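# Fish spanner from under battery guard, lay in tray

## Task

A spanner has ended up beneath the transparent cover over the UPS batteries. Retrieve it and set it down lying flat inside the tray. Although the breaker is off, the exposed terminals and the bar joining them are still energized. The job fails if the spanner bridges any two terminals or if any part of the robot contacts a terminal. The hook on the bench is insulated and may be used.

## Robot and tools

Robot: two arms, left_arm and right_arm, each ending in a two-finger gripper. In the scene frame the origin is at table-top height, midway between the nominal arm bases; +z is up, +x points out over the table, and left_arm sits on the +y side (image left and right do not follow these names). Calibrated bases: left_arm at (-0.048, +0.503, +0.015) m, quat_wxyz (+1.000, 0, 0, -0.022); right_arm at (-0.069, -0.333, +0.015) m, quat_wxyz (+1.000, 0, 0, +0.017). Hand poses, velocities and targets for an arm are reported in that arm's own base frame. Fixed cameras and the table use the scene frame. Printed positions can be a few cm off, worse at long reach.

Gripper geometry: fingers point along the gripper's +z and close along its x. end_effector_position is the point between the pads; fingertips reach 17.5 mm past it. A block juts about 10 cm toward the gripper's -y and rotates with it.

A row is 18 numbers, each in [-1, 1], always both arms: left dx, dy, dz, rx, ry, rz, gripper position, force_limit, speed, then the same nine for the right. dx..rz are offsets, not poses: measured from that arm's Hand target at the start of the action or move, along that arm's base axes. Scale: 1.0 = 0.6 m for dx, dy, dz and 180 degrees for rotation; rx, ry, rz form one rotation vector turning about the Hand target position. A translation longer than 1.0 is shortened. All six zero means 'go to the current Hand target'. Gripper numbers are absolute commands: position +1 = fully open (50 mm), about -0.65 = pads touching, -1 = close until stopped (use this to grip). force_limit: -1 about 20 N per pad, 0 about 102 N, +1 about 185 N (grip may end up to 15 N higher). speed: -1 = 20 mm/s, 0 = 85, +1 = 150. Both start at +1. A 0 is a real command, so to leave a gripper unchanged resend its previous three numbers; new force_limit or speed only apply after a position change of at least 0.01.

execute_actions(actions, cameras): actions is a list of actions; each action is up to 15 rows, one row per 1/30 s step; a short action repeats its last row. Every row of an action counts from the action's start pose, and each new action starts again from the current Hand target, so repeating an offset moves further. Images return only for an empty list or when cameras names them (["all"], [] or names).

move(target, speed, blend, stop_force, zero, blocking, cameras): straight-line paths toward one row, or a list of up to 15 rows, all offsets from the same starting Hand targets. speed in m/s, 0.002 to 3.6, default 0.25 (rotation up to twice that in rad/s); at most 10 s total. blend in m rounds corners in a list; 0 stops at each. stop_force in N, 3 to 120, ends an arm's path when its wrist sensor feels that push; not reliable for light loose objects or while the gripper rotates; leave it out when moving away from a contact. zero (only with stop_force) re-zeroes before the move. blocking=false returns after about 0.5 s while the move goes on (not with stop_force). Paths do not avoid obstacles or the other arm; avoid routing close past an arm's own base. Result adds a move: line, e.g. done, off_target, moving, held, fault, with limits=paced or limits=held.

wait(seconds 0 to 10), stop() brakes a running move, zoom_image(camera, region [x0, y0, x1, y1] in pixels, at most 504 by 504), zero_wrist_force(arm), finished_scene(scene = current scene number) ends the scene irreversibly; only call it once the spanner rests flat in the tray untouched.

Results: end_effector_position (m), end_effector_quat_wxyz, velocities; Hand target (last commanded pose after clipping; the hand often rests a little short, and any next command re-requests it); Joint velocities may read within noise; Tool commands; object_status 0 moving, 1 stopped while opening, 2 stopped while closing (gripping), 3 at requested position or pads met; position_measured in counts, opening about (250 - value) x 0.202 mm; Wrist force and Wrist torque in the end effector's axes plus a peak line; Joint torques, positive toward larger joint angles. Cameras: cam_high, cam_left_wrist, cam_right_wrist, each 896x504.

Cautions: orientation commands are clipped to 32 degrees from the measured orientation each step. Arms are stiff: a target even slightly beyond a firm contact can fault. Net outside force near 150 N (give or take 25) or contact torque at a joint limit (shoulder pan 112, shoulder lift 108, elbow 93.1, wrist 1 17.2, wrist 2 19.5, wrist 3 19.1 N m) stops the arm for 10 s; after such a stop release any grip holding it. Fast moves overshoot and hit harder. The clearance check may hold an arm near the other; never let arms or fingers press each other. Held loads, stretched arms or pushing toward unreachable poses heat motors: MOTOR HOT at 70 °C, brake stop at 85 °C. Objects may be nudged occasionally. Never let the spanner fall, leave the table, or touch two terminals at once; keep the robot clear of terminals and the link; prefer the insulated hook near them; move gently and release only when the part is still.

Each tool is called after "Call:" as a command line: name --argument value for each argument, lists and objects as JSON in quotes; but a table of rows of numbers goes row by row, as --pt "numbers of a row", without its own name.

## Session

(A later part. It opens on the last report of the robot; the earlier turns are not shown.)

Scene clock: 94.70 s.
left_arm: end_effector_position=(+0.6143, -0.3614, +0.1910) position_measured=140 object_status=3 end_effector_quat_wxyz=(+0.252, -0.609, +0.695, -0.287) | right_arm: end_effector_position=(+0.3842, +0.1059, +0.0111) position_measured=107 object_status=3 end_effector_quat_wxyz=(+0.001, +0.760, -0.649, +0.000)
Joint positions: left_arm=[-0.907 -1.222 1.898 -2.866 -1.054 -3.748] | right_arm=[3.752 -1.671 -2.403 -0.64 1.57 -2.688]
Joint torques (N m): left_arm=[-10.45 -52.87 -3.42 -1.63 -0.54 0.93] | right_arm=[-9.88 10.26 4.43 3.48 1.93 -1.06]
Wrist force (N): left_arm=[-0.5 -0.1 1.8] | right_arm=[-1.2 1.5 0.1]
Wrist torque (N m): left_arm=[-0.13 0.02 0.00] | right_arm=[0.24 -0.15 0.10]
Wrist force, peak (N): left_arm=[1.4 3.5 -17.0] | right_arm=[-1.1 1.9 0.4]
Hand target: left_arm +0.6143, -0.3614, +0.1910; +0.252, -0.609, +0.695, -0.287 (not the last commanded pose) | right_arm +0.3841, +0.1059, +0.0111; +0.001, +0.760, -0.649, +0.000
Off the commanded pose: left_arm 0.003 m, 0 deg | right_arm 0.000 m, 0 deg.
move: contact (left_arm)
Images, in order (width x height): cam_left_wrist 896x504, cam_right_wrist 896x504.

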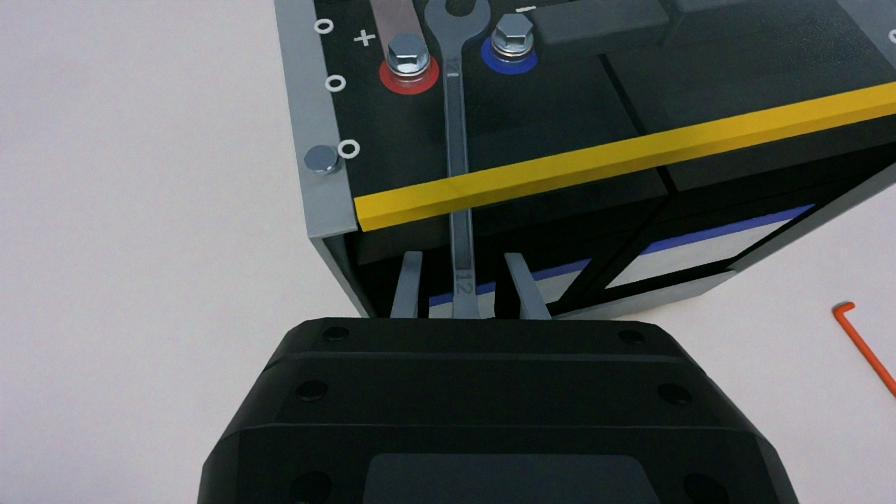

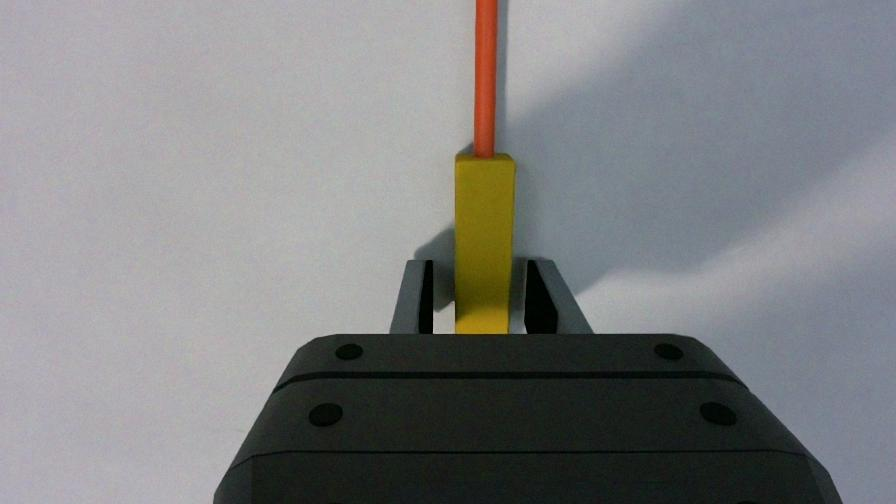

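Call:
move --target '[-0.003,0.0,-0.001,0,0,0,-1,-0.3,-0.8, 0,0,0.15,0,0,0,0.3,-0.3,-0.3]' --speed 0.2 --cameras '["cam_left_wrist","cam_right_wrist"]'

Call:
zoom_image --camera "cam_left_wrist" --region '[370, 0, 570, 140]'

Call:
zoom_image --camera "cam_left_wrist" --region '[370, 130, 570, 320]'

Scene clock: 96.20 s.
left_arm: end_effector_position=(+0.6125, -0.3614, +0.1904) position_measured=179 object_status=2 end_effector_quat_wxyz=(+0.252, -0.609, +0.695, -0.287) | right_arm: end_effector_position=(+0.3841, +0.1059, +0.1011) position_measured=107 object_status=3 end_effector_quat_wxyz=(+0.001, +0.760, -0.649, +0.000)
Joint positions: left_arm=[-0.91 -1.224 1.903 -2.867 -1.053 -3.751] | right_arm=[3.752 -1.464 -2.288 -0.962 1.57 -2.688]
Joint torques (N m): left_arm=[-10.8 -52.48 -4.42 -7.53 2.64 -1.55] | right_arm=[11.02 31.4 37.4 0.99 -1.44 1.25]
Wrist force (N): left_arm=[-0.8 0.0 1.9] | right_arm=[-1.2 1.7 -0.2]
Wrist torque (N m): left_arm=[-0.16 0.08 0.00] | right_arm=[0.29 -0.14 0.09]
Wrist force, peak (N): left_arm=[-0.7 -0.1 2.2] | right_arm=[-1.0 2.0 2.1]
Hand target: left_arm +0.6125, -0.3614, +0.1904; +0.252, -0.609, +0.695, -0.287 | right_arm +0.3841, +0.1059, +0.1011; +0.001, +0.760, -0.649, +0.000
Off the commanded pose: left_arm 0.000 m, 0 deg | right_arm 0.000 m, 0 deg.
move: done
Images, in order (width x height): cam_left_wrist 896x504, cam_right_wrist 896x504.

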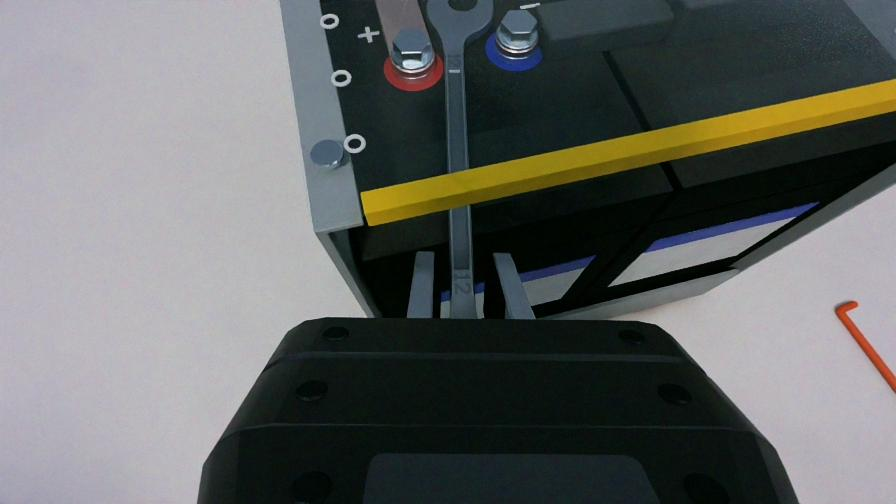

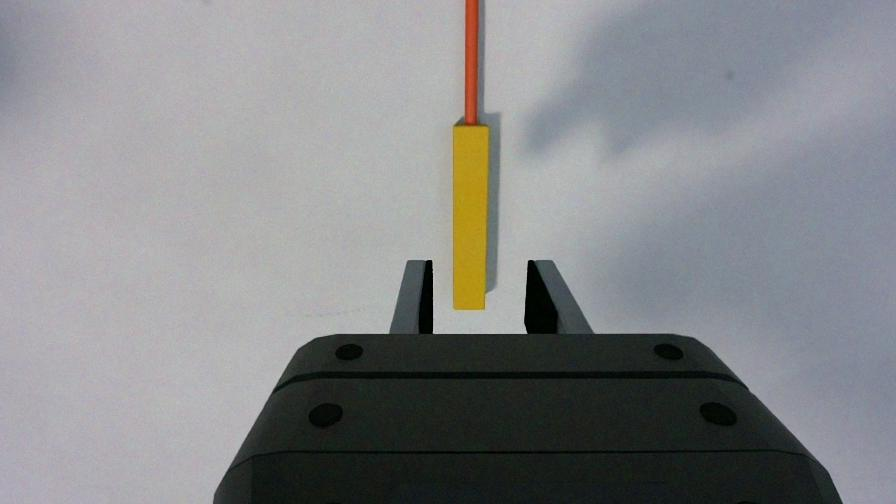

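Scaled by 2.520.

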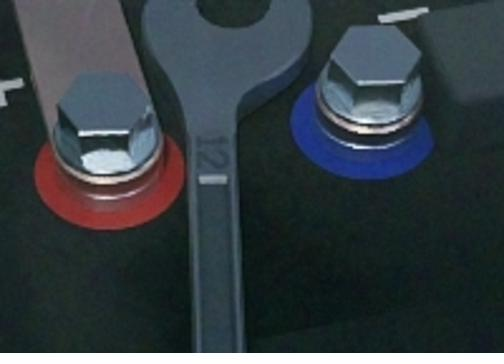

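Scaled by 2.520.

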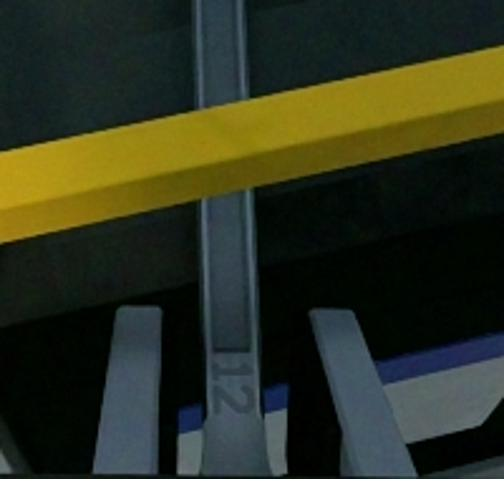

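Call:
move --pt "0 0 0 0 0 0 0.08 -0.3 0 0 0 0 0 0 0 0.3 -0.3 -0.3" --pt "0 0 0.0145 0.0102 0.0827 0 0.08 -0.3 0 0 0 0 0 0 0 0.3 -0.3 -0.3" --pt "0 0 0.0145 0.0102 0.0827 0 -1 0 -0.8 0 0 0 0 0 0 0.3 -0.3 -0.3" --speed 0.08 --cameras '["cam_left_wrist"]'

Call:
zoom_image --camera "cam_left_wrist" --region '[370, 130, 570, 320]'

Scene clock: 100.33 s.
left_arm: end_effector_position=(+0.6125, -0.3614, +0.1991) position_measured=218 object_status=0 end_effector_quat_wxyz=(+0.169, -0.637, +0.726, -0.195) | right_arm: end_effector_position=(+0.3841, +0.1059, +0.1011) position_measured=107 object_status=3 end_effector_quat_wxyz=(+0.001, +0.760, -0.649, +0.000)
Joint positions: left_arm=[-0.843 -1.237 1.715 -2.461 -1.241 -3.785] | right_arm=[3.752 -1.464 -2.288 -0.962 1.57 -2.688]
Joint torques (N m): left_arm=[7.94 -20.5 -42.65 -1.14 -0.63 -0.24] | right_arm=[9.47 32.89 37.3 1.1 -2.53 1.37]
Wrist force (N): left_arm=[-0.3 -0.5 0.7] | right_arm=[-1.0 1.7 -0.3]
Wrist torque (N m): left_arm=[-0.13 0.05 0.04] | right_arm=[0.30 -0.16 0.08]
Wrist force, peak (N): left_arm=[-2.7 -0.6 1.1] | right_arm=[-1.2 2.0 -0.2]
Hand target: left_arm +0.6125, -0.3614, +0.1991; +0.169, -0.637, +0.726, -0.195 | right_arm +0.3841, +0.1059, +0.1011; +0.001, +0.760, -0.649, +0.000
Off the commanded pose: left_arm 0.000 m, 0 deg | right_arm 0.000 m, 0 deg.
move: done
Images, in order (width x height): cam_left_wrist 896x504.

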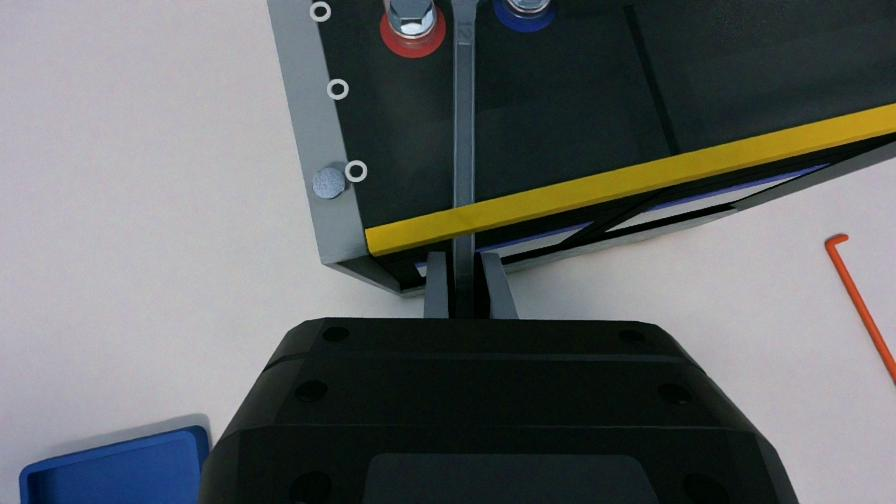

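Scaled by 2.520.

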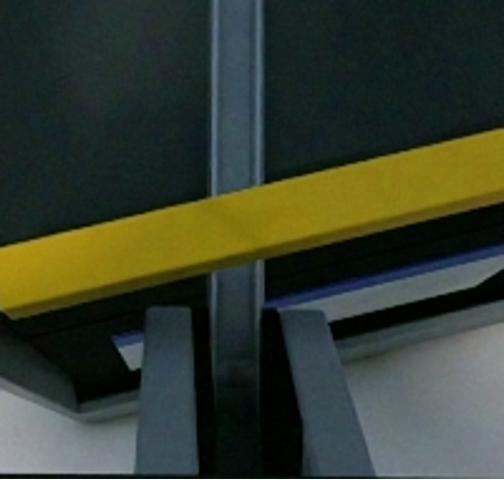

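Call:
move --pt "0 0 0.005 0 0 0 -1 0 -0.8 0 0 0 0 0 0 0.3 -0.3 -0.3" --pt "0.007 -0.0008 0.005 0 0 0 -1 0 -0.8 0 0 0 0 0 0 0.3 -0.3 -0.3" --speed 0.03 --cameras '["cam_left_wrist"]'

Call:
zoom_image --camera "cam_left_wrist" --region '[370, 0, 570, 160]'

Call:
zoom_image --camera "cam_high" --region '[430, 120, 640, 300]'

Scene clock: 102.07 s.
left_arm: end_effector_position=(+0.6166, -0.3618, +0.2021) position_measured=218 object_status=2 end_effector_quat_wxyz=(+0.169, -0.637, +0.726, -0.195) | right_arm: end_effector_position=(+0.3841, +0.1059, +0.1011) position_measured=107 object_status=3 end_effector_quat_wxyz=(+0.001, +0.760, -0.649, +0.000)
Joint positions: left_arm=[-0.839 -1.232 1.699 -2.452 -1.243 -3.78] | right_arm=[3.752 -1.464 -2.288 -0.962 1.57 -2.688]
Joint torques (N m): left_arm=[10 -21.59 -45.72 -0.84 -0.57 0.99] | right_arm=[9.15 31.73 37.72 1.35 -2.21 1.47]
Wrist force (N): left_arm=[-0.2 0.2 1.9] | right_arm=[-1.1 1.8 0.0]
Wrist torque (N m): left_arm=[-0.16 0.02 0.05] | right_arm=[0.31 -0.16 0.09]
Wrist force, peak (N): left_arm=[-0.6 0.5 2.4] | right_arm=[-1.3 1.8 -0.2]
Hand target: left_arm +0.6167, -0.3618, +0.2021; +0.169, -0.637, +0.726, -0.195 | right_arm +0.3841, +0.1059, +0.1011; +0.001, +0.760, -0.649, +0.000
Off the commanded pose: left_arm 0.000 m, 0 deg | right_arm 0.000 m, 0 deg.
move: done
Images, in order (width x height): cam_left_wrist 896x504.

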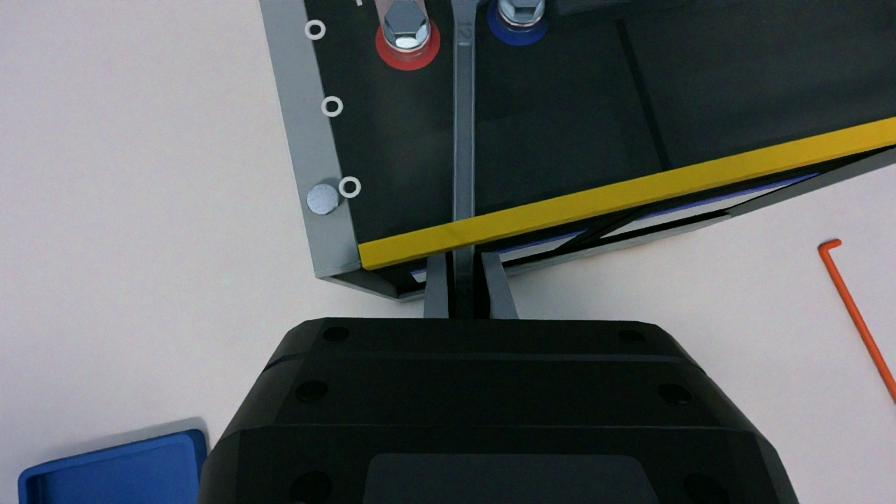

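Scaled by 2.520.

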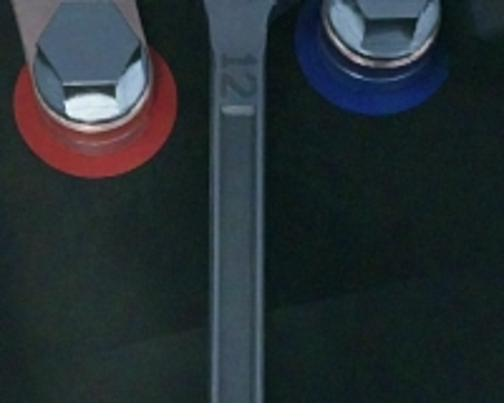

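This scene's latest camera images include none from cam_high. They are from: cam_left_wrist. cam_high's image comes with the result of a call that names it in "cameras".

Call:
move --target '[0,0,0,-0.0071,-0.0579,0,-1,0,-0.8, 0,0,0,0,0,0,0.3,-0.3,-0.3]' --speed 0.04 --cameras '["cam_left_wrist","cam_high"]'

Call:
zoom_image --camera "cam_left_wrist" --region '[370, 0, 570, 160]'

Call:
zoom_image --camera "cam_high" --region '[450, 140, 600, 260]'

Scene clock: 104.90 s.
left_arm: end_effector_position=(+0.6167, -0.3618, +0.2021) position_measured=218 object_status=2 end_effector_quat_wxyz=(+0.227, -0.619, +0.706, -0.260) | right_arm: end_effector_position=(+0.3841, +0.1059, +0.1011) position_measured=107 object_status=3 end_effector_quat_wxyz=(+0.001, +0.760, -0.649, +0.000)
Joint positions: left_arm=[-0.885 -1.242 1.831 -2.717 -1.112 -3.762] | right_arm=[3.752 -1.464 -2.288 -0.962 1.57 -2.688]
Joint torques (N m): left_arm=[-12.21 -19.56 -5.75 -7.82 2.89 1.55] | right_arm=[9.49 32.25 38.41 1.27 -2.19 1.52]
Wrist force (N): left_arm=[-0.5 0.2 2.3] | right_arm=[-1.0 1.7 -0.1]
Wrist torque (N m): left_arm=[-0.18 0.10 -0.09] | right_arm=[0.30 -0.16 0.08]
Wrist force, peak (N): left_arm=[-0.5 0.7 2.7] | right_arm=[-1.2 1.9 -0.2]
Hand target: left_arm +0.6167, -0.3618, +0.2021; +0.227, -0.619, +0.706, -0.260 | right_arm +0.3841, +0.1059, +0.1011; +0.001, +0.760, -0.649, +0.000
Off the commanded pose: left_arm 0.000 m, 0 deg | right_arm 0.000 m, 0 deg.
move: done
Images, in order (width x height): cam_high 896x504, cam_left_wrist 896x504.

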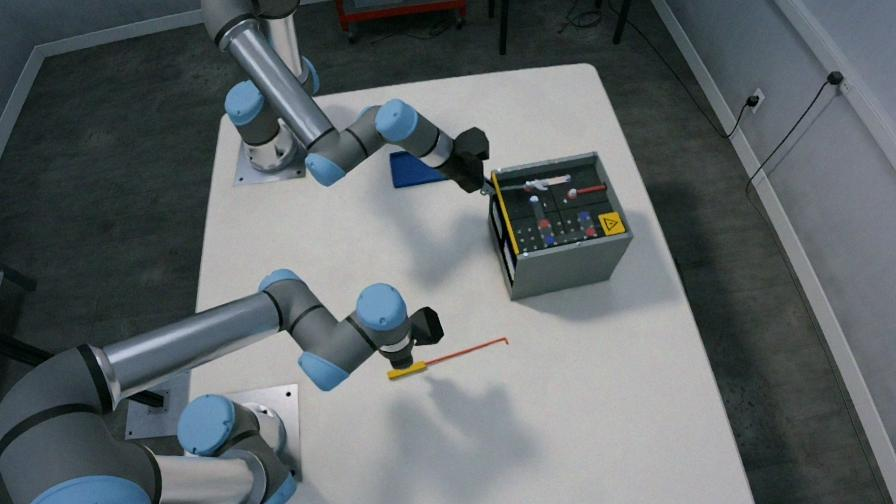

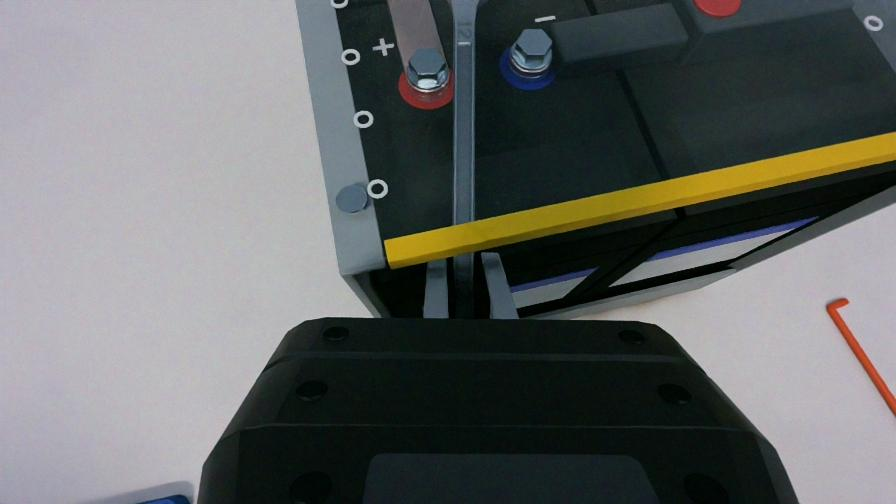

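Scaled by 2.520.

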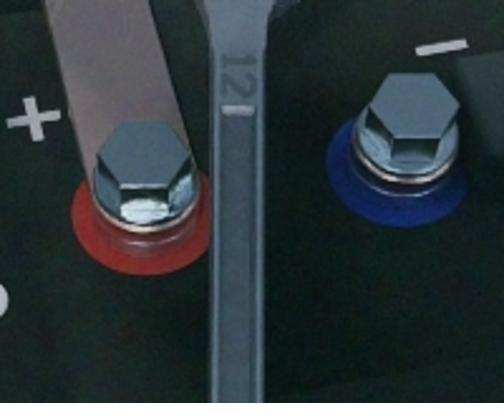

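Scaled by 3.360.

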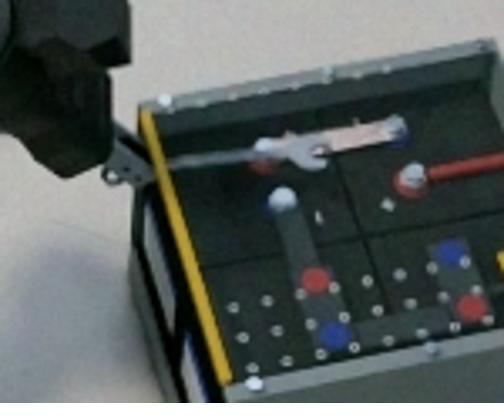

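Call:
move --target '[0,0,0.0067,0,0,0,-1,0,-0.8, 0,0,0,0,0,0,0.3,-0.3,-0.3]' --speed 0.02 --stop_force 4

Call:
move --target '[0.0015,-0.032,0,0,0,0,-1,0,-0.8, 0,0,0,0,0,0,0.3,-0.3,-0.3]' --speed 0.03 --stop_force 4 --cameras '["cam_left_wrist","cam_high"]'

Call:
zoom_image --camera "cam_left_wrist" --region '[370, 0, 570, 160]'

Call:
zoom_image --camera "cam_high" --region '[450, 140, 600, 260]'

Scene clock: 106.73 s.
left_arm: end_effector_position=(+0.6167, -0.3619, +0.2061) position_measured=218 object_status=2 end_effector_quat_wxyz=(+0.227, -0.619, +0.706, -0.260) | right_arm: end_effector_position=(+0.3841, +0.1059, +0.1011) position_measured=107 object_status=3 end_effector_quat_wxyz=(+0.001, +0.760, -0.649, +0.000)
Joint positions: left_arm=[-0.885 -1.247 1.827 -2.707 -1.112 -3.762] | right_arm=[3.752 -1.464 -2.288 -0.962 1.57 -2.688]
Joint torques (N m): left_arm=[-11.16 -55.07 -45.26 -1.3 2.62 0.94] | right_arm=[10.48 32.4 37.4 1.01 -2.61 1.34]
Wrist force (N): left_arm=[-0.3 2.5 3.4] | right_arm=[-1.1 1.9 -0.2]
Wrist torque (N m): left_arm=[-0.31 0.08 -0.08] | right_arm=[0.33 -0.15 0.09]
Wrist force, peak (N): left_arm=[-0.2 2.3 3.6] | right_arm=[-1.0 2.0 -0.2]
Hand target: left_arm +0.6167, -0.3618, +0.2061; +0.227, -0.619, +0.706, -0.260 | right_arm +0.3841, +0.1059, +0.1011; +0.001, +0.760, -0.649, +0.000
Off the commanded pose: left_arm 0.000 m, 0 deg | right_arm 0.000 m, 0 deg.
move: done

Scene clock: 108.30 s.
left_arm: end_effector_position=(+0.6176, -0.3810, +0.2061) position_measured=218 object_status=2 end_effector_quat_wxyz=(+0.227, -0.619, +0.706, -0.260) | right_arm: end_effector_position=(+0.3841, +0.1059, +0.1011) position_measured=107 object_status=3 end_effector_quat_wxyz=(+0.001, +0.760, -0.649, +0.000)
Joint positions: left_arm=[-0.905 -1.223 1.79 -2.685 -1.102 -3.781] | right_arm=[3.752 -1.464 -2.288 -0.962 1.57 -2.688]
Joint torques (N m): left_arm=[-12.55 -21.92 -44.79 -1.32 3 -1.36] | right_arm=[10.38 32.55 37.2 1.24 -2.45 1.28]
Wrist force (N): left_arm=[-1.0 1.6 3.5] | right_arm=[-1.1 1.7 -0.2]
Wrist torque (N m): left_arm=[-0.36 0.05 -0.06] | right_arm=[0.31 -0.15 0.09]
Wrist force, peak (N): left_arm=[-1.2 2.4 4.2] | right_arm=[-1.1 2.0 -0.2]
Hand target: left_arm +0.6176, -0.3810, +0.2061; +0.227, -0.619, +0.706, -0.260 | right_arm +0.3841, +0.1059, +0.1011; +0.001, +0.760, -0.649, +0.000
Off the commanded pose: left_arm 0.000 m, 0 deg | right_arm 0.000 m, 0 deg.
move: done
Images, in order (width x height): cam_high 896x504, cam_left_wrist 896x504.

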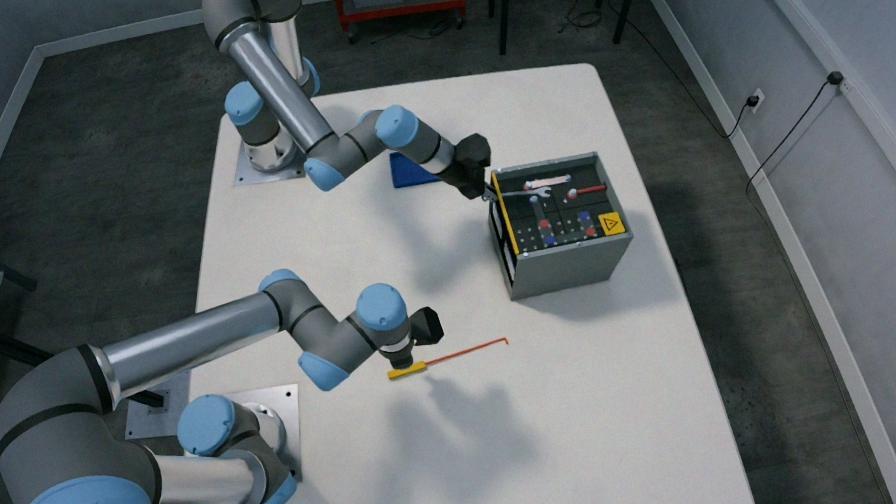

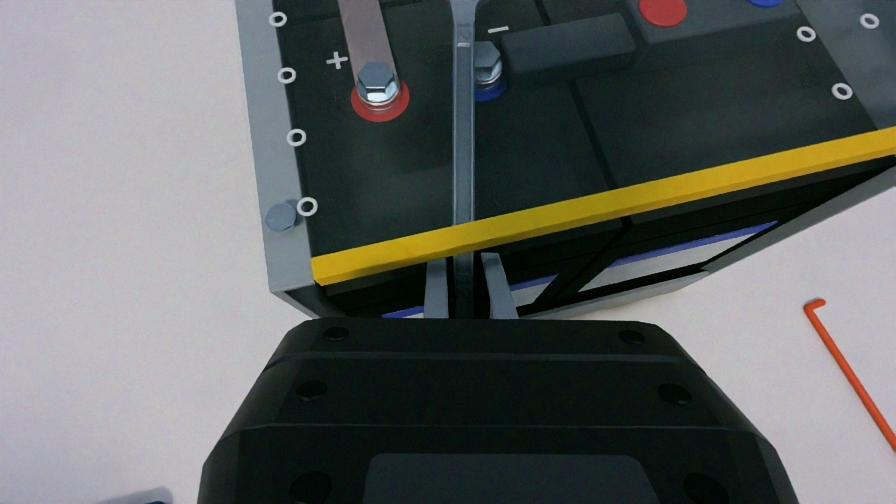

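Scaled by 2.520.

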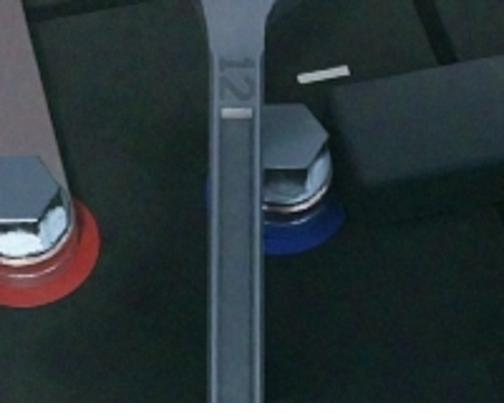

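Scaled by 3.360.

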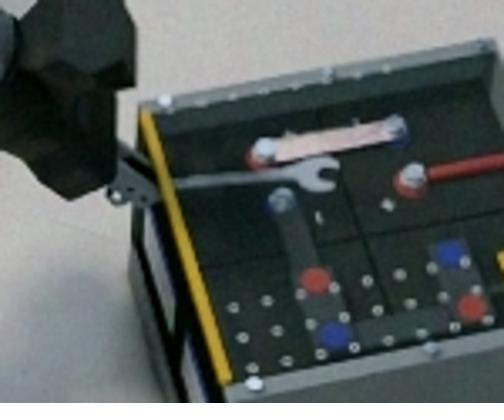

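Call:
move --target '[-0.085,-0.004,0,0,0,0,-1,0,-0.8, 0,0,0,0,0,0,0.3,-0.3,-0.3]' --speed 0.05 --stop_force 6 --cameras '["cam_left_wrist","cam_high"]'

Call:
zoom_image --camera "cam_left_wrist" --region '[350, 0, 600, 180]'

Call:
zoom_image --camera "cam_high" --region '[450, 140, 600, 260]'

Scene clock: 110.57 s.
left_arm: end_effector_position=(+0.5666, -0.3834, +0.2061) position_measured=218 object_status=2 end_effector_quat_wxyz=(+0.227, -0.619, +0.706, -0.260) | right_arm: end_effector_position=(+0.3841, +0.1059, +0.1011) position_measured=107 object_status=3 end_effector_quat_wxyz=(+0.001, +0.760, -0.649, +0.000)
Joint positions: left_arm=[-0.984 -1.31 1.901 -2.673 -1.062 -3.858] | right_arm=[3.752 -1.464 -2.288 -0.962 1.57 -2.688]
Joint torques (N m): left_arm=[-13.44 -52.38 -6.41 -1.42 3.39 -1.52] | right_arm=[9.18 32.1 36.41 1.24 -2.19 1.24]
Wrist force (N): left_arm=[-0.3 1.7 5.4] | right_arm=[-1.1 1.7 -0.4]
Wrist torque (N m): left_arm=[-0.57 0.06 -0.02] | right_arm=[0.31 -0.15 0.08]
Wrist force, peak (N): left_arm=[-0.4 1.7 5.6] | right_arm=[-1.1 1.9 -0.3]
Hand target: left_arm +0.5666, -0.3834, +0.2061; +0.227, -0.619, +0.706, -0.260 | right_arm +0.3841, +0.1059, +0.1011; +0.001, +0.760, -0.649, +0.000
Off the commanded pose: left_arm 0.000 m, 0 deg | right_arm 0.000 m, 0 deg.
move: done
Images, in order (width x height): cam_high 896x504, cam_left_wrist 896x504.

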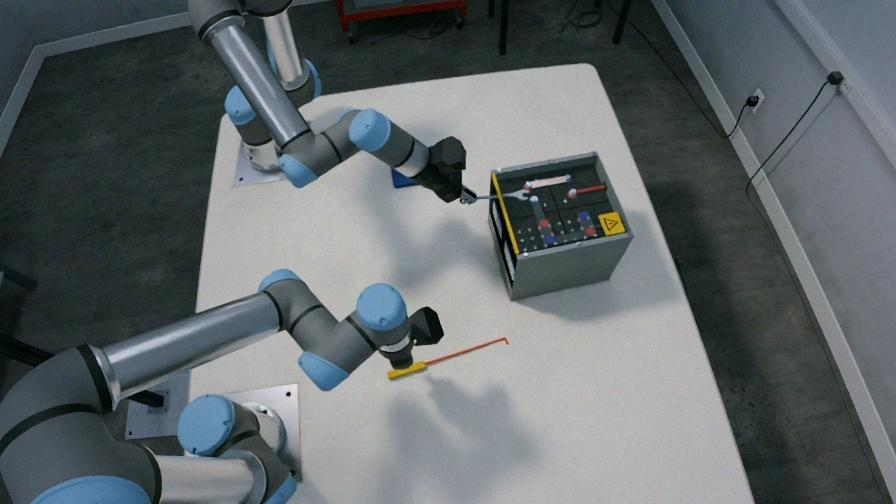

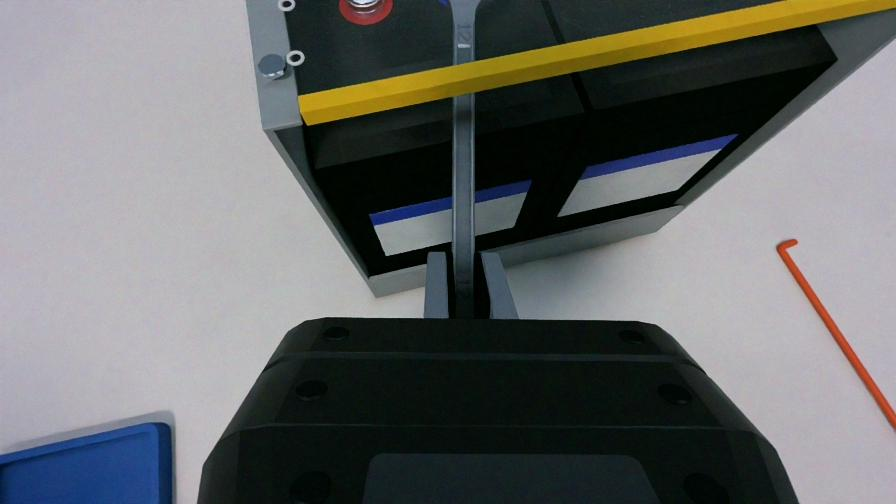

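Scaled by 2.016.

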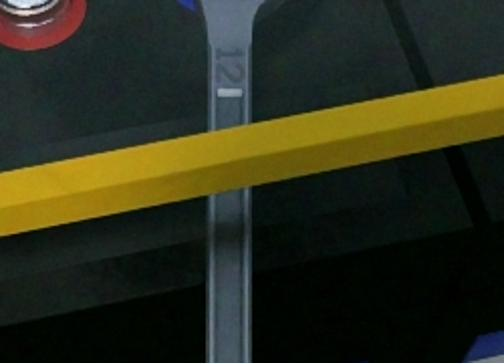

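Scaled by 3.360.

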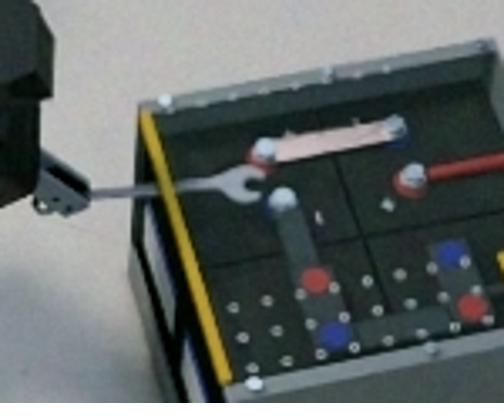

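Call:
move --pt "-0.015 -0.001 -0.002 0 0 0 -1 0 -0.8 0 0 0 0 0 0 0.3 -0.3 -0.3" --pt "-0.015 -0.001 -0.002 0.0045 0.0365 0 -1 0 -0.8 0 0 0 0 0 0 0.3 -0.3 -0.3" --speed 0.06

Call:
move --target '[-0.17,0.0,0,0,0,0,-1,0,-0.8, 0,0,0,0,0,0,0.3,-0.3,-0.3]' --speed 0.08 --stop_force 7 --cameras '["cam_left_wrist","cam_high"]'

Scene clock: 112.87 s.
left_arm: end_effector_position=(+0.5576, -0.3840, +0.2049) position_measured=218 object_status=2 end_effector_quat_wxyz=(+0.191, -0.631, +0.719, -0.219) | right_arm: end_effector_position=(+0.3841, +0.1059, +0.1011) position_measured=107 object_status=3 end_effector_quat_wxyz=(+0.001, +0.760, -0.649, +0.000)
Joint positions: left_arm=[-0.965 -1.321 1.842 -2.516 -1.148 -3.883] | right_arm=[3.752 -1.464 -2.288 -0.962 1.57 -2.688]
Joint torques (N m): left_arm=[10.69 -17.61 -43.63 -0.67 -0.44 -1.44] | right_arm=[9.26 32.65 38.16 1.25 -2.17 1.45]
Wrist force (N): left_arm=[0.4 0.4 2.1] | right_arm=[-0.9 1.8 -0.1]
Wrist torque (N m): left_arm=[-0.11 -0.05 0.04] | right_arm=[0.31 -0.19 0.09]
Wrist force, peak (N): left_arm=[-0.3 1.6 5.8] | right_arm=[-1.1 2.0 -0.3]
Hand target: left_arm +0.5576, -0.3840, +0.2049; +0.191, -0.631, +0.719, -0.219 | right_arm +0.3841, +0.1059, +0.1011; +0.001, +0.760, -0.649, +0.000
Off the commanded pose: left_arm 0.000 m, 0 deg | right_arm 0.000 m, 0 deg.
move: done

Scene clock: 115.20 s.
left_arm: end_effector_position=(+0.4556, -0.3840, +0.2049) position_measured=218 object_status=2 end_effector_quat_wxyz=(+0.191, -0.631, +0.719, -0.219) | right_arm: end_effector_position=(+0.3841, +0.1059, +0.1011) position_measured=107 object_status=3 end_effector_quat_wxyz=(+0.001, +0.760, -0.649, +0.000)
Joint positions: left_arm=[-1.143 -1.5 2.034 -2.448 -1.081 -4.067] | right_arm=[3.752 -1.464 -2.288 -0.962 1.57 -2.688]
Joint torques (N m): left_arm=[-12.23 -38.86 -6.12 -0.41 2.87 -1.52] | right_arm=[9.4 31.3 38.06 1.29 -2.11 1.4]
Wrist force (N): left_arm=[-0.1 0.2 1.8] | right_arm=[-1.0 1.7 -0.1]
Wrist torque (N m): left_arm=[-0.21 0.01 0.01] | right_arm=[0.31 -0.17 0.09]
Wrist force, peak (N): left_arm=[-3.3 -2.1 3.2] | right_arm=[-1.1 2.0 -0.2]
Hand target: left_arm +0.4556, -0.3840, +0.2049; +0.191, -0.631, +0.719, -0.219 | right_arm +0.3841, +0.1059, +0.1011; +0.001, +0.760, -0.649, +0.000
Off the commanded pose: left_arm 0.000 m, 0 deg | right_arm 0.000 m, 0 deg.
move: done
Images, in order (width x height): cam_high 896x504, cam_left_wrist 896x504.

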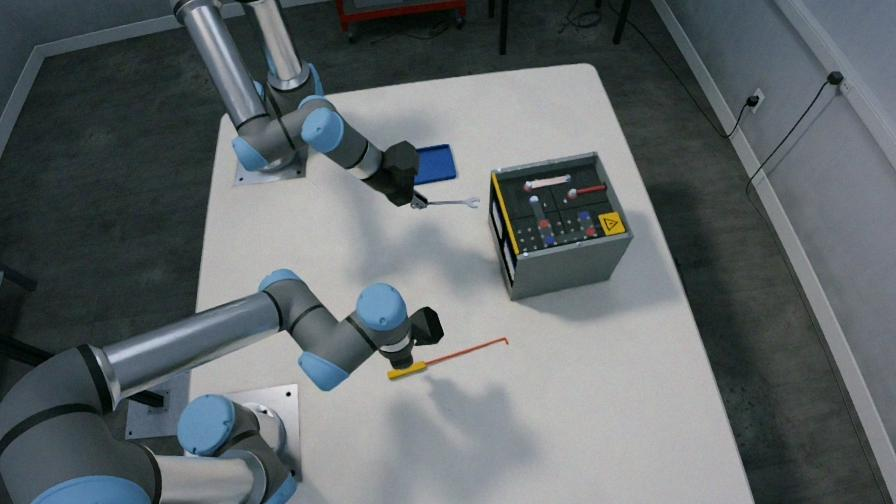

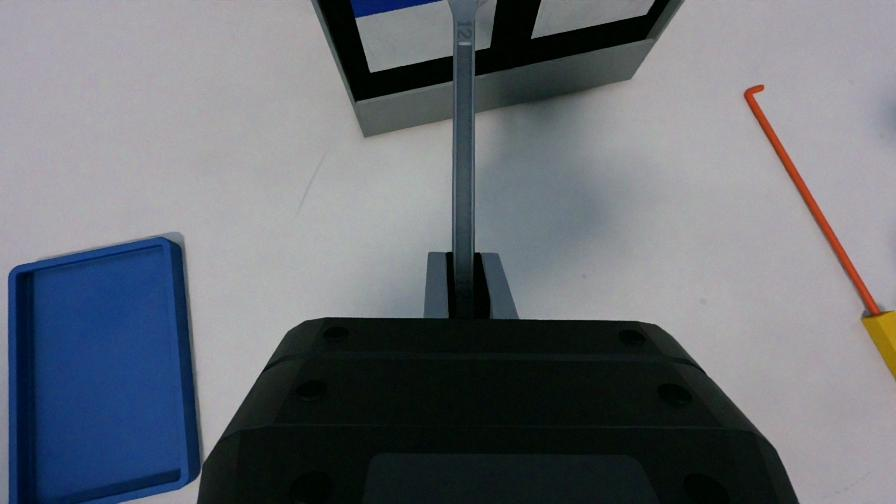

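Call:
move --pt "-0.06 0.22 -0.05 0.0035 0.01 -0.058 -1 0 -0.8 0 0 0 0 0 0 0.3 -0.3 -0.3" --pt "-0.0603 0.4625 -0.16 0.0069 0.0198 -0.1167 -1 0 -0.8 0 0 0 0 0 0 0.3 -0.3 -0.3" --speed 0.2 --blend 0.04 --cameras '["cam_left_wrist","cam_high"]'

Call:
zoom_image --camera "cam_high" --region '[340, 100, 500, 220]'

Scene clock: 118.33 s.
left_arm: end_effector_position=(+0.4194, -0.1065, +0.1088) position_measured=218 object_status=2 end_effector_quat_wxyz=(+0.132, -0.494, +0.830, -0.223) | right_arm: end_effector_position=(+0.3841, +0.1059, +0.1011) position_measured=107 object_status=3 end_effector_quat_wxyz=(+0.001, +0.760, -0.649, +0.000)
Joint positions: left_arm=[-0.591 -1.715 2.584 -2.963 -1.525 -3.222] | right_arm=[3.752 -1.464 -2.288 -0.962 1.57 -2.688]
Joint torques (N m): left_arm=[10.55 -1.47 -32.29 -7.91 -1.33 1.34] | right_arm=[10.13 32.34 38.4 1.17 -2.37 1.39]
Wrist force (N): left_arm=[-0.2 0.4 1.4] | right_arm=[-1.0 1.7 -0.1]
Wrist torque (N m): left_arm=[-0.06 -0.01 -0.14] | right_arm=[0.31 -0.17 0.08]
Wrist force, peak (N): left_arm=[-3.8 1.5 0.4] | right_arm=[-1.2 2.0 -0.1]
Hand target: left_arm +0.4194, -0.1065, +0.1089; +0.132, -0.493, +0.830, -0.223 | right_arm +0.3841, +0.1059, +0.1011; +0.001, +0.760, -0.649, +0.000
Off the commanded pose: left_arm 0.000 m, 0 deg | right_arm 0.000 m, 0 deg.
move: done
Images, in order (width x height): cam_high 896x504, cam_left_wrist 896x504.

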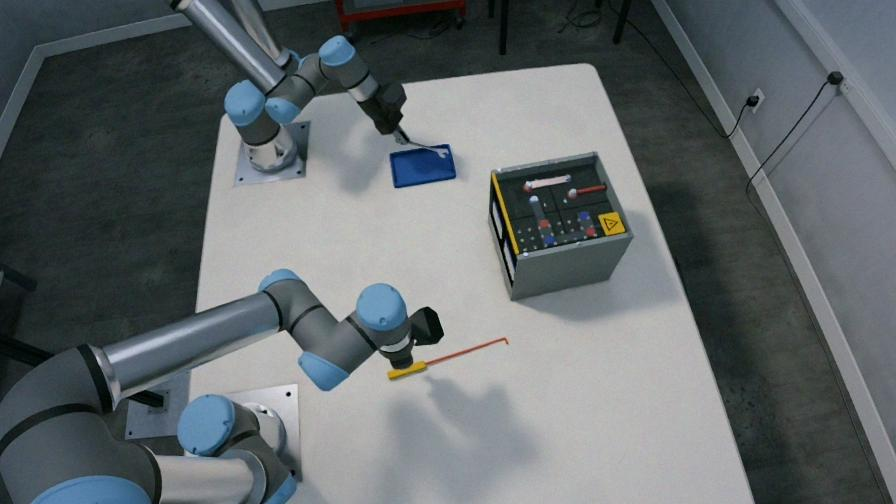

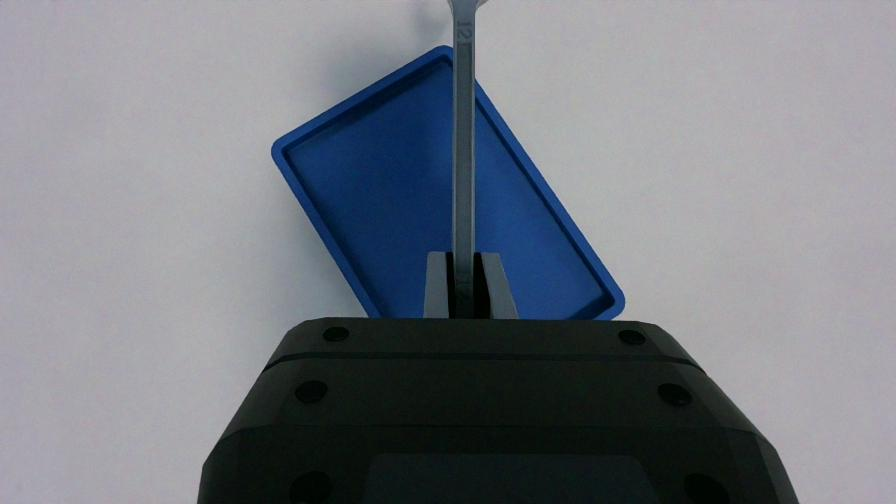

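Scaled by 3.150.

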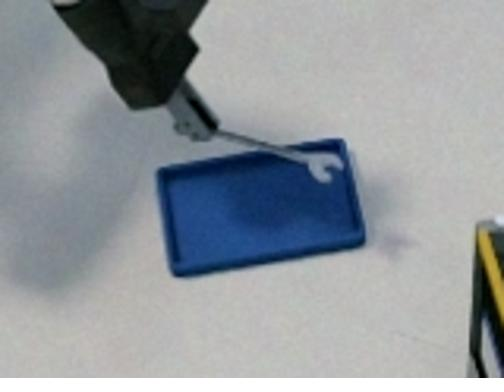

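Call:
move --target '[-0.0077,0.0042,-0.1073,0.0086,0.0235,0.0472,-1,0,-0.8, 0,0,0,0,0,0,0.3,-0.3,-0.3]' --speed 0.12 --cameras '["cam_left_wrist","cam_high"]'

Call:
zoom_image --camera "cam_high" --region '[340, 100, 500, 220]'

Scene clock: 120.03 s.
left_arm: end_effector_position=(+0.4148, -0.1040, +0.0446) position_measured=218 object_status=2 end_effector_quat_wxyz=(+0.124, -0.560, +0.799, -0.183) | right_arm: end_effector_position=(+0.3841, +0.1059, +0.1011) position_measured=107 object_status=3 end_effector_quat_wxyz=(+0.001, +0.760, -0.649, +0.000)
Joint positions: left_arm=[-0.638 -1.522 2.627 -3.107 -1.454 -3.406] | right_arm=[3.752 -1.464 -2.288 -0.962 1.57 -2.688]
Joint torques (N m): left_arm=[-12.65 -3.77 0.99 -7.81 1.96 -1.52] | right_arm=[10.33 31.44 38.43 1.45 -2.23 1.5]
Wrist force (N): left_arm=[0.0 0.0 1.6] | right_arm=[-0.9 1.6 -0.2]
Wrist torque (N m): left_arm=[-0.12 -0.03 -0.02] | right_arm=[0.28 -0.18 0.09]
Wrist force, peak (N): left_arm=[-2.4 0.1 0.6] | right_arm=[-1.2 1.9 -0.1]
Hand target: left_arm +0.4148, -0.1040, +0.0445; +0.124, -0.560, +0.799, -0.183 | right_arm +0.3841, +0.1059, +0.1011; +0.001, +0.760, -0.649, +0.000
Off the commanded pose: left_arm 0.000 m, 0 deg | right_arm 0.000 m, 0 deg.
move: done
Images, in order (width x height): cam_high 896x504, cam_left_wrist 896x504.

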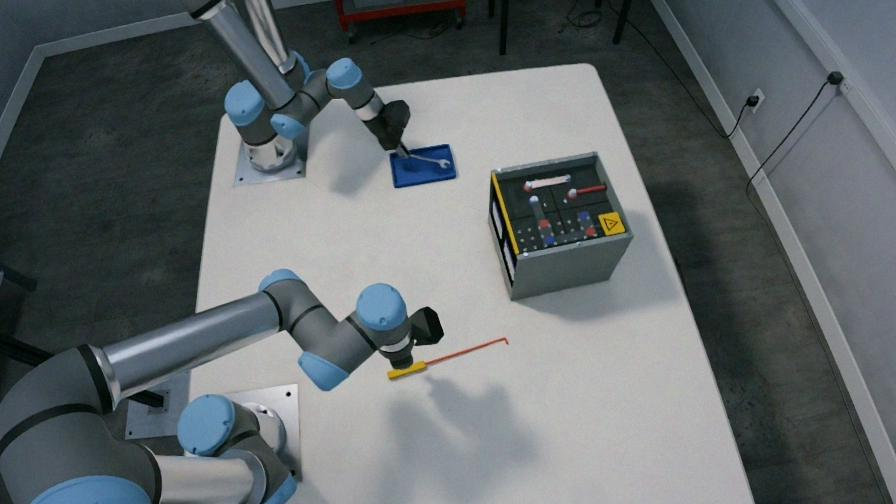

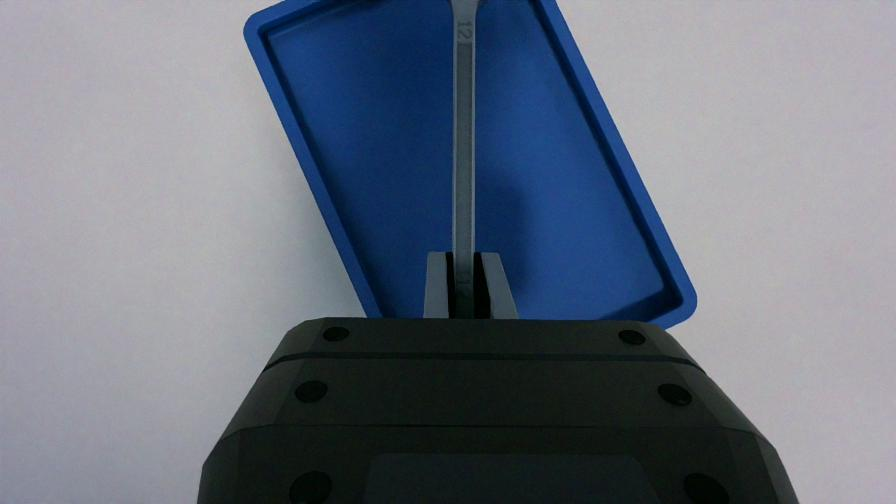

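Scaled by 3.150.

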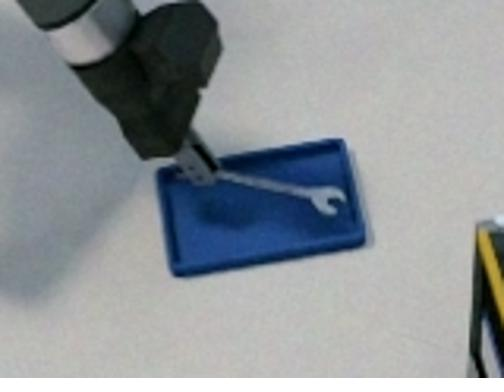

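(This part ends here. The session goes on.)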